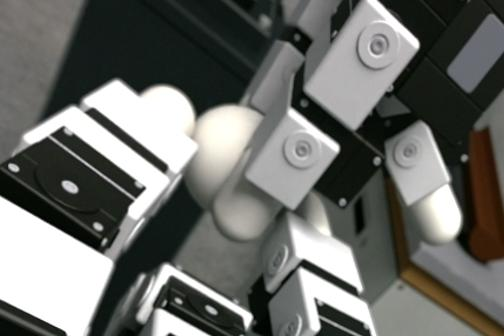

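>>> move(
  arm3={"joints":{"hand_index_abd":0,"hand_ring_abd":0}},
)

>>> move(
  arm3={"target":[1.48,-0.115,1.20,0,1,0,0.02],"speed":0.12},
  cameras=["arm4_cam_wrist"],
)

Scene clock: 612.23 s.
Joint torques (N m): arm1=[0.15 -4.19 10.93 2.36 0.04 -0.25] | arm2=[1.49 -4.07 10.07 2.4 -0.08 -0.01] | arm3=[-1.14 -19.08 10.82 0.44 0.1 0.15] | arm4=[0.38 -17.79 10.92 2.33 0.11 -0.38]
Motor temperatures (°C): arm1=[23 27 42 18 20 18] | arm2=[21 31 41 18 19 18] | arm3=[21 33 49 18 19 19] | arm4=[22 38 46 22 18 20]
Heat: arm1: hottest joint3_rad 42 °C; arm2: hottest joint3_rad 41 °C; arm3: hottest joint3_rad 49 °C; arm4: hottest joint3_rad 46 °C.
move: arm3 done
Joint velocities: within noise
arm1, arm2, arm4: as last shown
arm3.joint_positions: joint1_rad=-1.500 joint2_rad=+2.223 joint3_rad=+2.518 joint4_rad=-1.694 joint5_rad=+0.038 joint6_rad=+1.618 hand_index_mcp=+0.752 hand_index_abd=-0.002 hand_index_pip=+0.576 hand_index_dip=+0.696 hand_middle_mcp=+0.996 hand_middle_abd=+0.001 hand_middle_pip=+0.999 hand_middle_dip=+0.997 hand_ring_mcp=+0.755 hand_ring_abd=+0.004 hand_ring_pip=+0.578 hand_ring_dip=+0.699 hand_thumb_cmc=+0.716 hand_thumb_axl=+0.677 hand_thumb_mcp=+0.224 hand_thumb_ipl=+0.168 hand_current_limit=+0.700 hand_speed=-0.600
arm3.joint_status: all done
arm3.hand_state: goal,goal,goal,goal,goal,goal,goal,goal,goal,goal,goal,goal,goal,goal,goal,goal
arm3.index_mcp_current_ma: -4
arm3.index_abd_current_ma: -4
arm3.index_pip_current_ma: 0
arm3.index_dip_current_ma: 1
arm3.middle_mcp_current_ma: -8
arm3.middle_abd_current_ma: 1
arm3.middle_pip_current_ma: -2
arm3.middle_dip_current_ma: -5
arm3.ring_mcp_current_ma: 2
arm3.ring_abd_current_ma: 7
arm3.ring_pip_current_ma: 4
arm3.ring_dip_current_ma: 6
arm3.thumb_cmc_current_ma: 3
arm3.thumb_axl_current_ma: -1
arm3.thumb_mcp_current_ma: -6
arm3.thumb_ipl_current_ma: 0
arm3.hand_goal_index_mcp: 0.754
arm3.hand_goal_index_abd: 0.000
arm3.hand_goal_index_pip: 0.576
arm3.hand_goal_index_dip: 0.696
arm3.hand_goal_middle_mcp: 1.000
arm3.hand_goal_middle_abd: 0.000
arm3.hand_goal_middle_pip: 1.000
arm3.hand_goal_middle_dip: 1.000
arm3.hand_goal_ring_mcp: 0.754
arm3.hand_goal_ring_abd: 0.000
arm3.hand_goal_ring_pip: 0.576
arm3.hand_goal_ring_dip: 0.696
arm3.hand_goal_thumb_cmc: 0.714
arm3.hand_goal_thumb_axl: 0.678
arm3.hand_goal_thumb_mcp: 0.226
arm3.hand_goal_thumb_ipl: 0.168
arm3.hand: x=+1.4795 y=-0.1210 z=+1.0810 quat_wxyz=(+0.008, +0.996, +0.021, +0.084) (m; scene frame)
arm3.hand_target: x=+1.4824 y=-0.1153 z=+1.1022 quat_wxyz=(+0.006, +0.994, +0.018, +0.107) (m; scene frame)
arm3.hand_status: not commanded
arm4.joint_positions: joint1_rad=+1.742 joint2_rad=+2.231 joint3_rad=+1.328 joint4_rad=+0.856 joint5_rad=+0.192 joint6_rad=+0.011 hand_index_mcp=+0.766 hand_index_abd=-0.184 hand_index_pip=+0.579 hand_index_dip=+0.696 hand_middle_mcp=+1.000 hand_middle_abd=+0.000 hand_middle_pip=+0.999 hand_middle_dip=+0.997 hand_ring_mcp=+0.766 hand_ring_abd=+0.155 hand_ring_pip=+0.580 hand_ring_dip=+0.696 hand_thumb_cmc=+0.721 hand_thumb_axl=+0.677 hand_thumb_mcp=+0.224 hand_thumb_ipl=+0.168 hand_current_limit=+0.700 hand_speed=-0.600
arm4.index_mcp_current_ma: 15
arm4.index_pip_current_ma: 3
arm4.ring_mcp_current_ma: 17
arm4.ring_pip_current_ma: 3
arm4.hand: x=+1.6340 y=-0.0398 z=+1.0578 quat_wxyz=(-0.492, -0.512, +0.510, +0.485) (m; scene frame)
arm4.hand_target: x=+1.6209 y=-0.0377 z=+1.0772 quat_wxyz=(-0.500, -0.500, +0.500, +0.500) (m; scene frame)
pictures: none

Scene clock: 613.60 s.
Joint torques (N m): arm1=[0.21 -4.01 10.91 2.37 0.05 -0.25] | arm2=[1.49 -4.13 10.09 2.39 -0.08 -0.01] | arm3=[-0.73 -18.55 10.04 0.9 0.15 -0.08] | arm4=[0.32 -17.73 10.92 2.33 0.11 -0.39]
Motor temperatures (°C): arm1=[23 27 42 18 20 18] | arm2=[21 31 41 18 19 18] | arm3=[21 33 49 18 19 19] | arm4=[22 38 46 22 18 20]
Heat: arm1: hottest joint3_rad 42 °C; arm2: hottest joint3_rad 41 °C; arm3: hottest joint3_rad 49 °C; arm4: hottest joint3_rad 46 °C.
move: arm3 off_target
Joint velocities: within noise
arm1.joint_positions: joint1_rad=-1.207 joint2_rad=+0.807 joint3_rad=+1.209 joint4_rad=-1.224 joint5_rad=-0.102 joint6_rad=+1.513 hand_index_mcp=+0.750 hand_index_abd=+0.179 hand_index_pip=+0.574 hand_index_dip=+0.695 hand_middle_mcp=+0.754 hand_middle_abd=-0.146 hand_middle_pip=+0.578 hand_middle_dip=+0.698 hand_ring_mcp=-0.467 hand_ring_abd=+0.000 hand_ring_pip=-0.737 hand_ring_dip=+0.703 hand_thumb_cmc=+0.715 hand_thumb_axl=+0.677 hand_thumb_mcp=-0.487 hand_thumb_ipl=+0.168 hand_current_limit=+0.400 hand_speed=-0.600
arm1.joint_status: not commanded
arm1.hand_state: goal,goal,goal,goal,goal,goal,goal,goal,goal,goal,goal,goal,goal,goal,overload,goal
arm1.index_mcp_current_ma: 0
arm1.index_abd_current_ma: 0
arm1.index_pip_current_ma: 0
arm1.index_dip_current_ma: 0
arm1.middle_mcp_current_ma: 0
arm1.middle_abd_current_ma: 0
arm1.middle_pip_current_ma: 0
arm1.middle_dip_current_ma: 0
arm1.ring_mcp_current_ma: 3
arm1.ring_abd_current_ma: 0
arm1.ring_pip_current_ma: 0
arm1.ring_dip_current_ma: 0
arm1.thumb_cmc_current_ma: 0
arm1.thumb_axl_current_ma: 0
arm1.thumb_mcp_current_ma: 0
arm1.thumb_ipl_current_ma: 0
arm1.hand_goal_index_mcp: 0.754
arm1.hand_goal_index_abd: 0.180
arm1.hand_goal_index_pip: 0.576
arm1.hand_goal_index_dip: 0.696
arm1.hand_goal_middle_mcp: 0.754
arm1.hand_goal_middle_abd: -0.150
arm1.hand_goal_middle_pip: 0.576
arm1.hand_goal_middle_dip: 0.696
arm1.hand_goal_ring_mcp: -0.480
arm1.hand_goal_ring_abd: 0.000
arm1.hand_goal_ring_pip: -0.740
arm1.hand_goal_ring_dip: 0.700
arm1.hand_goal_thumb_cmc: 0.714
arm1.hand_goal_thumb_axl: 0.678
arm1.hand_goal_thumb_mcp: 0.226
arm1.hand_goal_thumb_ipl: 0.168
arm1.hand: x=-2.0601 y=+0.1547 z=+1.2293 quat_wxyz=(-0.123, +0.896, +0.252, +0.343) (m; scene frame)
arm1.hand_target: x=-2.0575 y=+0.1576 z=+1.2316 quat_wxyz=(-0.123, +0.890, +0.259, +0.354) (m; scene frame)
arm1.hand_status: not commanded
arm2, arm4: as last shown
arm3.joint_positions: joint1_rad=-1.493 joint2_rad=+2.149 joint3_rad=+2.625 joint4_rad=-1.694 joint5_rad=+0.070 joint6_rad=+1.600 hand_index_mcp=+0.752 hand_index_abd=-0.002 hand_index_pip=+0.576 hand_index_dip=+0.696 hand_middle_mcp=+0.996 hand_middle_abd=+0.001 hand_middle_pip=+0.999 hand_middle_dip=+0.997 hand_ring_mcp=+0.755 hand_ring_abd=+0.004 hand_ring_pip=+0.578 hand_ring_dip=+0.699 hand_thumb_cmc=+0.716 hand_thumb_axl=+0.677 hand_thumb_mcp=+0.224 hand_thumb_ipl=+0.168 hand_current_limit=+0.700 hand_speed=-0.600
arm3.joint_status: not commanded
arm3.hand_state: goal,goal,goal,goal,goal,goal,goal,goal,goal,goal,goal,goal,goal,goal,goal,goal
arm3.index_mcp_current_ma: -4
arm3.index_abd_current_ma: -2
arm3.index_pip_current_ma: 0
arm3.index_dip_current_ma: 1
arm3.middle_mcp_current_ma: -8
arm3.middle_abd_current_ma: 1
arm3.middle_pip_current_ma: -2
arm3.middle_dip_current_ma: -5
arm3.ring_mcp_current_ma: 2
arm3.ring_abd_current_ma: 7
arm3.ring_pip_current_ma: 4
arm3.ring_dip_current_ma: 6
arm3.thumb_cmc_current_ma: 3
arm3.thumb_axl_current_ma: -1
arm3.thumb_mcp_current_ma: -6
arm3.thumb_ipl_current_ma: 0
arm3.hand_goal_index_mcp: 0.754
arm3.hand_goal_index_abd: 0.000
arm3.hand_goal_index_pip: 0.576
arm3.hand_goal_index_dip: 0.696
arm3.hand_goal_middle_mcp: 1.000
arm3.hand_goal_middle_abd: 0.000
arm3.hand_goal_middle_pip: 1.000
arm3.hand_goal_middle_dip: 1.000
arm3.hand_goal_ring_mcp: 0.754
arm3.hand_goal_ring_abd: 0.000
arm3.hand_goal_ring_pip: 0.576
arm3.hand_goal_ring_dip: 0.696
arm3.hand_goal_thumb_cmc: 0.714
arm3.hand_goal_thumb_axl: 0.678
arm3.hand_goal_thumb_mcp: 0.226
arm3.hand_goal_thumb_ipl: 0.168
arm3.hand: x=+1.4789 y=-0.1235 z=+1.1757 quat_wxyz=(+0.018, +0.984, +0.028, +0.175) (m; scene frame)
arm3.hand_target: x=+1.4784 y=-0.1152 z=+1.1989 quat_wxyz=(+0.018, +0.980, +0.040, +0.197) (m; scene frame)
arm3.hand_status: off_target (0.026 m and 18.3 deg from the pose sent, 0.119 m and 7.9 deg at the start; a joint's target at an end of its range on 41 of 41 steps)
arm4.index_abd_current_ma: 468
pictures: arm4_cam_wrist
camera_calibration:
arm4_cam_wrist: T_world_to_cam=[[-0.0061488, 0.792732, 0.609539, -0.571825], [0.750372, 0.406571, -0.521193, -0.709338], [-0.660987, 0.454177, -0.597344, 1.85658], [0, 0, 0, 1]] pos_world=[1.75592, -0.101513, 1.08786]

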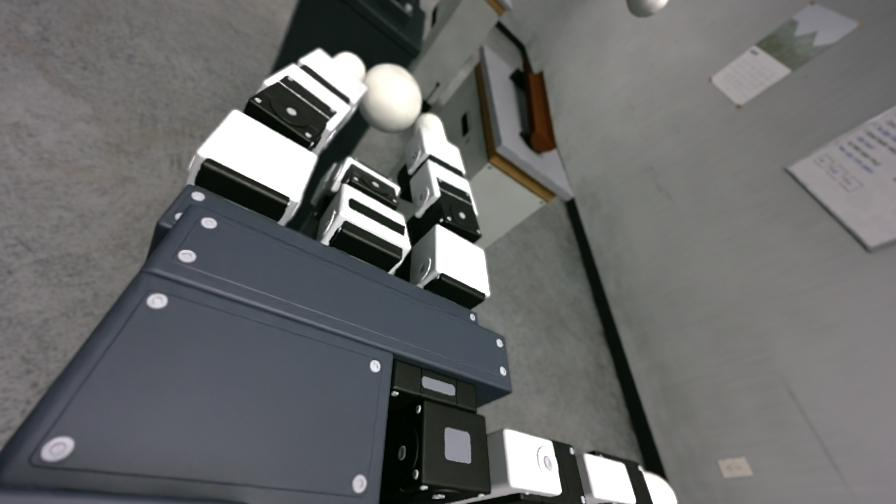

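>>> move(
  arm3={"joints":{"joint1_rad":-1.5,"joint2_rad":1.75,"joint3_rad":1.9,"joint4_rad":-1.6,"joint5_rad":0,"joint6_rad":1.53,"hand_current_limit":0.4},"min_time_s":3},
  arm4={"joints":{"joint1_rad":0,"joint2_rad":1.46,"joint3_rad":1.5,"joint4_rad":-1.5,"joint5_rad":0,"joint6_rad":0},"min_time_s":6},
)

>>> move(
  arm3={"joints":{"joint1_rad":-1.2,"joint2_rad":0.8,"joint3_rad":1.2,"joint4_rad":-1.2,"joint5_rad":-0.1,"joint6_rad":1.5},"min_time_s":5},
  arm4={"joints":{"joint1_rad":-1.5,"joint2_rad":1.75,"joint3_rad":1.9,"joint4_rad":-1.6,"joint5_rad":0,"joint6_rad":1.53},"min_time_s":5.5},
  cameras=["arm4_cam_wrist","cam_basket"],
)

>>> zoom_image(
  camera="cam_basket",
  region=[350, 170, 620, 400],
)

Scene clock: 621.37 s.
Joint torques (N m): arm1=[0.03 -4.19 10.95 2.36 0.05 -0.26] | arm2=[1.44 -3.9 10.09 2.4 -0.08 -0.02] | arm3=[-2.32 -15.5 7.68 1.11 -0.08 -0.07] | arm4=[0.67 -12.1 13.09 0.08 0.02 -0.28]
Motor temperatures (°C): arm1=[23 27 42 18 20 18] | arm2=[21 31 41 18 19 18] | arm3=[21 34 48 18 19 19] | arm4=[22 38 47 22 18 20]
Heat: arm1: hottest joint3_rad 42 °C; arm2: hottest joint3_rad 41 °C; arm3: hottest joint3_rad 48 °C; arm4: hottest joint3_rad 47 °C.
move: arm3 done; arm4 done
Joint velocities: within noise
arm1: as last shown
arm2.joint_positions: joint1_rad=-1.213 joint2_rad=+0.807 joint3_rad=+1.198 joint4_rad=-1.221 joint5_rad=-0.097 joint6_rad=+1.508 hand_index_mcp=+0.755 hand_index_abd=+0.000 hand_index_pip=+0.578 hand_index_dip=+0.696 hand_middle_mcp=+0.996 hand_middle_abd=+0.001 hand_middle_pip=+0.999 hand_middle_dip=+0.997 hand_ring_mcp=+0.755 hand_ring_abd=+0.003 hand_ring_pip=+0.578 hand_ring_dip=+0.697 hand_thumb_cmc=+0.716 hand_thumb_axl=+0.677 hand_thumb_mcp=+0.223 hand_thumb_ipl=+0.168 hand_current_limit=+0.400 hand_speed=-0.600
arm2.joint_status: not commanded
arm2.hand_state: goal,goal,goal,goal,goal,goal,goal,goal,goal,goal,goal,goal,goal,goal,goal,goal
arm2.index_mcp_current_ma: 0
arm2.index_abd_current_ma: 0
arm2.index_pip_current_ma: 0
arm2.index_dip_current_ma: 0
arm2.middle_mcp_current_ma: 0
arm2.middle_abd_current_ma: 0
arm2.middle_pip_current_ma: 0
arm2.middle_dip_current_ma: 0
arm2.ring_mcp_current_ma: 0
arm2.ring_abd_current_ma: 0
arm2.ring_pip_current_ma: 0
arm2.ring_dip_current_ma: 0
arm2.thumb_cmc_current_ma: 0
arm2.thumb_axl_current_ma: 0
arm2.thumb_mcp_current_ma: 0
arm2.thumb_ipl_current_ma: 0
arm2.hand_goal_index_mcp: 0.754
arm2.hand_goal_index_abd: 0.000
arm2.hand_goal_index_pip: 0.576
arm2.hand_goal_index_dip: 0.696
arm2.hand_goal_middle_mcp: 1.000
arm2.hand_goal_middle_abd: 0.000
arm2.hand_goal_middle_pip: 1.000
arm2.hand_goal_middle_dip: 1.000
arm2.hand_goal_ring_mcp: 0.754
arm2.hand_goal_ring_abd: 0.000
arm2.hand_goal_ring_pip: 0.576
arm2.hand_goal_ring_dip: 0.696
arm2.hand_goal_thumb_cmc: 0.714
arm2.hand_goal_thumb_axl: 0.678
arm2.hand_goal_thumb_mcp: 0.226
arm2.hand_goal_thumb_ipl: 0.168
arm2.hand: x=-0.4904 y=+0.0034 z=+1.2895 quat_wxyz=(-0.107, +0.900, +0.228, +0.356) (m; scene frame)
arm2.hand_target: x=-0.4888 y=+0.0093 z=+1.2965 quat_wxyz=(-0.111, +0.892, +0.237, +0.369) (m; scene frame)
arm2.hand_status: not commanded
arm3.joint_positions: joint1_rad=-1.493 joint2_rad=+1.771 joint3_rad=+1.894 joint4_rad=-1.612 joint5_rad=+0.001 joint6_rad=+1.543 hand_index_mcp=+0.752 hand_index_abd=-0.001 hand_index_pip=+0.576 hand_index_dip=+0.696 hand_middle_mcp=+0.996 hand_middle_abd=+0.001 hand_middle_pip=+0.999 hand_middle_dip=+0.997 hand_ring_mcp=+0.755 hand_ring_abd=+0.004 hand_ring_pip=+0.578 hand_ring_dip=+0.699 hand_thumb_cmc=+0.716 hand_thumb_axl=+0.677 hand_thumb_mcp=+0.224 hand_thumb_ipl=+0.168 hand_current_limit=+0.400 hand_speed=-0.600
arm3.joint_status: all done
arm3.hand_state: goal,goal,goal,goal,goal,goal,goal,goal,goal,goal,goal,goal,goal,goal,goal,goal
arm3.index_mcp_current_ma: -4
arm3.index_abd_current_ma: -2
arm3.index_pip_current_ma: 0
arm3.index_dip_current_ma: 1
arm3.middle_mcp_current_ma: -8
arm3.middle_abd_current_ma: 1
arm3.middle_pip_current_ma: -2
arm3.middle_dip_current_ma: -5
arm3.ring_mcp_current_ma: 2
arm3.ring_abd_current_ma: 6
arm3.ring_pip_current_ma: 4
arm3.ring_dip_current_ma: 6
arm3.thumb_cmc_current_ma: 3
arm3.thumb_axl_current_ma: -1
arm3.thumb_mcp_current_ma: -6
arm3.thumb_ipl_current_ma: 0
arm3.hand_goal_index_mcp: 0.754
arm3.hand_goal_index_abd: 0.000
arm3.hand_goal_index_pip: 0.576
arm3.hand_goal_index_dip: 0.696
arm3.hand_goal_middle_mcp: 1.000
arm3.hand_goal_middle_abd: 0.000
arm3.hand_goal_middle_pip: 1.000
arm3.hand_goal_middle_dip: 1.000
arm3.hand_goal_ring_mcp: 0.754
arm3.hand_goal_ring_abd: 0.000
arm3.hand_goal_ring_pip: 0.576
arm3.hand_goal_ring_dip: 0.696
arm3.hand_goal_thumb_cmc: 0.714
arm3.hand_goal_thumb_axl: 0.678
arm3.hand_goal_thumb_mcp: 0.226
arm3.hand_goal_thumb_ipl: 0.168
arm3.hand: x=+1.3361 y=-0.1269 z=+1.1124 quat_wxyz=(-0.006, +0.997, +0.064, +0.038) (m; scene frame)
arm3.hand_target: x=+1.3377 y=-0.1304 z=+1.1258 quat_wxyz=(-0.007, +0.996, +0.067, +0.058) (m; scene frame)
arm3.hand_status: not commanded
arm4.joint_positions: joint1_rad=+0.000 joint2_rad=+1.478 joint3_rad=+1.431 joint4_rad=-1.493 joint5_rad=+0.002 joint6_rad=+0.011 hand_index_mcp=+0.755 hand_index_abd=-0.184 hand_index_pip=+0.578 hand_index_dip=+0.696 hand_middle_mcp=+0.997 hand_middle_abd=+0.000 hand_middle_pip=+0.999 hand_middle_dip=+0.997 hand_ring_mcp=+0.756 hand_ring_abd=+0.155 hand_ring_pip=+0.579 hand_ring_dip=+0.696 hand_thumb_cmc=+0.717 hand_thumb_axl=+0.677 hand_thumb_mcp=+0.224 hand_thumb_ipl=+0.168 hand_current_limit=+0.700 hand_speed=-0.600
arm4.joint_status: all done
arm4.hand_state: goal,blocked,goal,goal,goal,goal,goal,goal,goal,blocked,goal,goal,goal,goal,goal,goal
arm4.index_mcp_current_ma: 0
arm4.index_abd_current_ma: 467
arm4.index_pip_current_ma: 1
arm4.index_dip_current_ma: 0
arm4.middle_mcp_current_ma: -2
arm4.middle_abd_current_ma: 0
arm4.middle_pip_current_ma: -1
arm4.middle_dip_current_ma: -2
arm4.ring_mcp_current_ma: 1
arm4.ring_abd_current_ma: -467
arm4.ring_pip_current_ma: 2
arm4.ring_dip_current_ma: 0
arm4.thumb_cmc_current_ma: 2
arm4.thumb_axl_current_ma: 0
arm4.thumb_mcp_current_ma: -2
arm4.thumb_ipl_current_ma: 0
arm4.hand_goal_index_mcp: 0.754
arm4.hand_goal_index_abd: -0.450
arm4.hand_goal_index_pip: 0.576
arm4.hand_goal_index_dip: 0.696
arm4.hand_goal_middle_mcp: 1.000
arm4.hand_goal_middle_abd: 0.000
arm4.hand_goal_middle_pip: 1.000
arm4.hand_goal_middle_dip: 1.000
arm4.hand_goal_ring_mcp: 0.754
arm4.hand_goal_ring_abd: 0.460
arm4.hand_goal_ring_pip: 0.576
arm4.hand_goal_ring_dip: 0.696
arm4.hand_goal_thumb_cmc: 0.714
arm4.hand_goal_thumb_axl: 0.678
arm4.hand_goal_thumb_mcp: 0.226
arm4.hand_goal_thumb_ipl: 0.168
arm4.hand: x=+2.4267 y=+0.5903 z=+1.1447 quat_wxyz=(+0.000, -0.009, +1.000, +0.014) (m; scene frame)
arm4.hand_target: x=+2.4252 y=+0.6031 z=+1.1863 quat_wxyz=(-0.002, -0.015, +0.998, +0.054) (m; scene frame)
arm4.hand_status: not commanded
pictures: none

Scene clock: 627.43 s.
Joint torques (N m): arm1=[0.15 -4.07 10.93 2.36 0.05 -0.26] | arm2=[1.61 -3.78 10.11 2.43 -0.08 -0.01] | arm3=[-0.91 -2.43 8.18 3.04 -0.17 -0.09] | arm4=[0.56 -13.57 13.27 0.08 0.07 -0.05]
Motor temperatures (°C): arm1=[23 27 42 18 20 18] | arm2=[21 30 40 18 19 18] | arm3=[21 33 47 18 19 19] | arm4=[22 37 48 22 18 20]
Heat: arm1: hottest joint3_rad 42 °C; arm2: hottest joint3_rad 40 °C; arm3: hottest joint3_rad 47 °C; arm4: hottest joint3_rad 48 °C.
move: arm3 done; arm4 done
Joint velocities: within noise
arm1, arm2: as last shown
arm3.joint_positions: joint1_rad=-1.213 joint2_rad=+0.803 joint3_rad=+1.194 joint4_rad=-1.220 joint5_rad=-0.099 joint6_rad=+1.513 hand_index_mcp=+0.752 hand_index_abd=+0.000 hand_index_pip=+0.576 hand_index_dip=+0.696 hand_middle_mcp=+0.996 hand_middle_abd=+0.001 hand_middle_pip=+0.999 hand_middle_dip=+0.997 hand_ring_mcp=+0.755 hand_ring_abd=+0.004 hand_ring_pip=+0.578 hand_ring_dip=+0.699 hand_thumb_cmc=+0.716 hand_thumb_axl=+0.677 hand_thumb_mcp=+0.224 hand_thumb_ipl=+0.168 hand_current_limit=+0.400 hand_speed=-0.600
arm3.joint_status: all done
arm3.hand_state: goal,goal,goal,goal,goal,goal,goal,goal,goal,goal,goal,goal,goal,goal,goal,goal
arm3.index_mcp_current_ma: -4
arm3.index_abd_current_ma: 0
arm3.index_pip_current_ma: 0
arm3.index_dip_current_ma: 1
arm3.middle_mcp_current_ma: -8
arm3.middle_abd_current_ma: 1
arm3.middle_pip_current_ma: -2
arm3.middle_dip_current_ma: -5
arm3.ring_mcp_current_ma: 1
arm3.ring_abd_current_ma: 6
arm3.ring_pip_current_ma: 4
arm3.ring_dip_current_ma: 6
arm3.thumb_cmc_current_ma: 3
arm3.thumb_axl_current_ma: -1
arm3.thumb_mcp_current_ma: -6
arm3.thumb_ipl_current_ma: 0
arm3.hand_goal_index_mcp: 0.754
arm3.hand_goal_index_abd: 0.000
arm3.hand_goal_index_pip: 0.576
arm3.hand_goal_index_dip: 0.696
arm3.hand_goal_middle_mcp: 1.000
arm3.hand_goal_middle_abd: 0.000
arm3.hand_goal_middle_pip: 1.000
arm3.hand_goal_middle_dip: 1.000
arm3.hand_goal_ring_mcp: 0.754
arm3.hand_goal_ring_abd: 0.000
arm3.hand_goal_ring_pip: 0.576
arm3.hand_goal_ring_dip: 0.696
arm3.hand_goal_thumb_cmc: 0.714
arm3.hand_goal_thumb_axl: 0.678
arm3.hand_goal_thumb_mcp: 0.226
arm3.hand_goal_thumb_ipl: 0.168
arm3.hand: x=+1.1108 y=-0.0417 z=+1.2235 quat_wxyz=(-0.108, +0.905, +0.218, +0.349) (m; scene frame)
arm3.hand_target: x=+1.1143 y=-0.0357 z=+1.2313 quat_wxyz=(-0.111, +0.897, +0.229, +0.362) (m; scene frame)
arm3.hand_status: not commanded
arm4.joint_positions: joint1_rad=-1.503 joint2_rad=+1.740 joint3_rad=+1.828 joint4_rad=-1.593 joint5_rad=+0.000 joint6_rad=+1.516 hand_index_mcp=+0.754 hand_index_abd=-0.184 hand_index_pip=+0.578 hand_index_dip=+0.696 hand_middle_mcp=+0.997 hand_middle_abd=+0.000 hand_middle_pip=+0.999 hand_middle_dip=+0.997 hand_ring_mcp=+0.754 hand_ring_abd=+0.155 hand_ring_pip=+0.578 hand_ring_dip=+0.696 hand_thumb_cmc=+0.716 hand_thumb_axl=+0.677 hand_thumb_mcp=+0.224 hand_thumb_ipl=+0.168 hand_current_limit=+0.700 hand_speed=-0.600
arm4.joint_status: all done
arm4.hand_state: goal,blocked,goal,goal,goal,goal,goal,goal,goal,blocked,goal,goal,goal,goal,goal,goal
arm4.index_mcp_current_ma: 0
arm4.index_abd_current_ma: 468
arm4.index_pip_current_ma: 1
arm4.index_dip_current_ma: 0
arm4.middle_mcp_current_ma: -3
arm4.middle_abd_current_ma: 0
arm4.middle_pip_current_ma: -1
arm4.middle_dip_current_ma: -2
arm4.ring_mcp_current_ma: 0
arm4.ring_abd_current_ma: -467
arm4.ring_pip_current_ma: 1
arm4.ring_dip_current_ma: 0
arm4.thumb_cmc_current_ma: 1
arm4.thumb_axl_current_ma: 0
arm4.thumb_mcp_current_ma: -2
arm4.thumb_ipl_current_ma: 0
arm4.hand_goal_index_mcp: 0.754
arm4.hand_goal_index_abd: -0.450
arm4.hand_goal_index_pip: 0.576
arm4.hand_goal_index_dip: 0.696
arm4.hand_goal_middle_mcp: 1.000
arm4.hand_goal_middle_abd: 0.000
arm4.hand_goal_middle_pip: 1.000
arm4.hand_goal_middle_dip: 1.000
arm4.hand_goal_ring_mcp: 0.754
arm4.hand_goal_ring_abd: 0.460
arm4.hand_goal_ring_pip: 0.576
arm4.hand_goal_ring_dip: 0.696
arm4.hand_goal_thumb_cmc: 0.714
arm4.hand_goal_thumb_axl: 0.678
arm4.hand_goal_thumb_mcp: 0.226
arm4.hand_goal_thumb_ipl: 0.168
arm4.hand: x=+2.9551 y=+0.0267 z=+1.1722 quat_wxyz=(+0.001, +0.997, +0.076, +0.032) (m; scene frame)
arm4.hand_target: x=+2.9683 y=+0.0303 z=+1.1940 quat_wxyz=(+0.000, +0.996, +0.070, +0.059) (m; scene frame)
arm4.hand_status: not commanded
pictures: arm4_cam_wrist, cam_basket
camera_calibration:
arm4_cam_wrist: T_world_to_cam=[[-0.688236, -0.725232, -0.0192417, 2.10703], [-0.528056, 0.482579, 0.698766, 0.677756], [-0.497482, 0.491077, -0.715091, 2.42187], [0, 0, 0, 1]] pos_world=[3.01286, 0.0116921, 1.29881]

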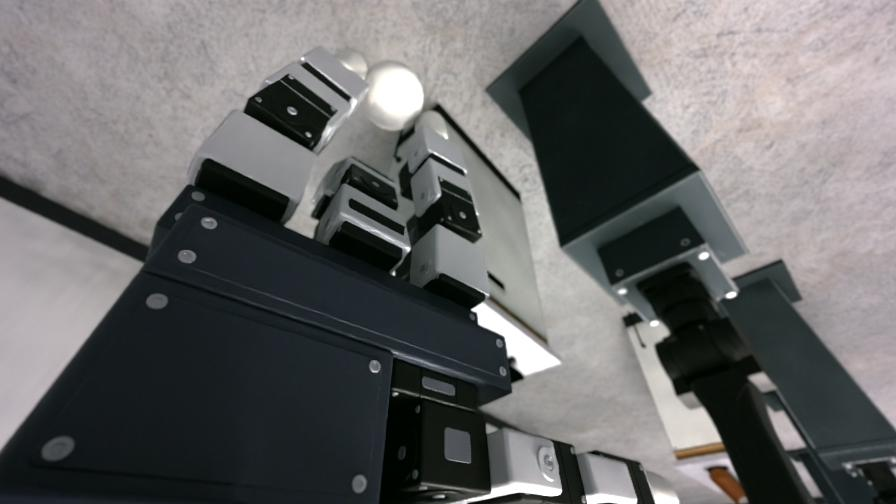

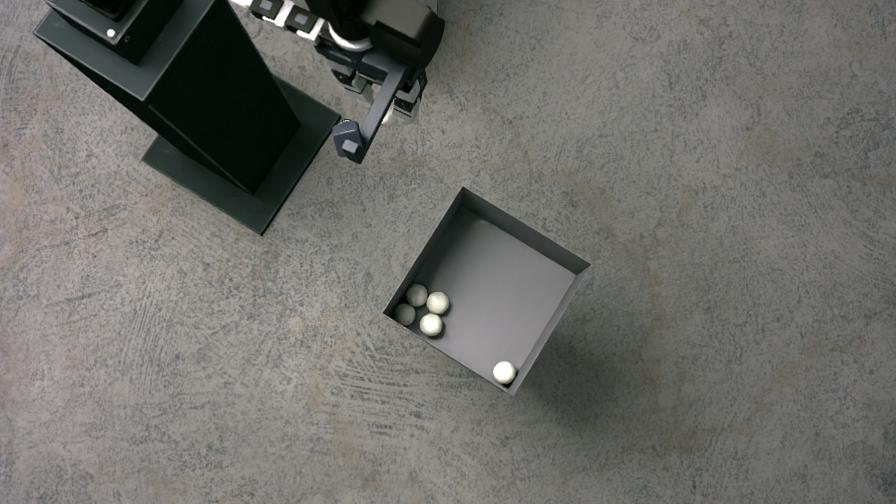

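Scaled by 1.867 from the camera's 896x504 image, which has a finer 1280x720 frame.

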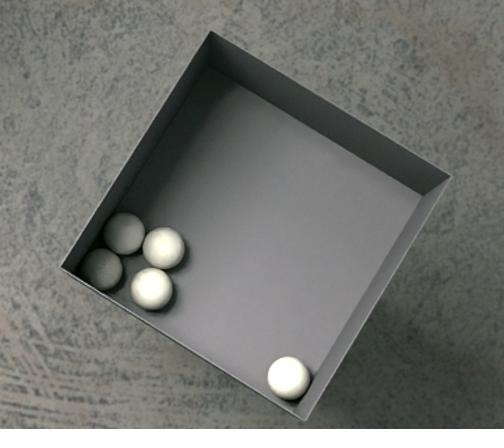

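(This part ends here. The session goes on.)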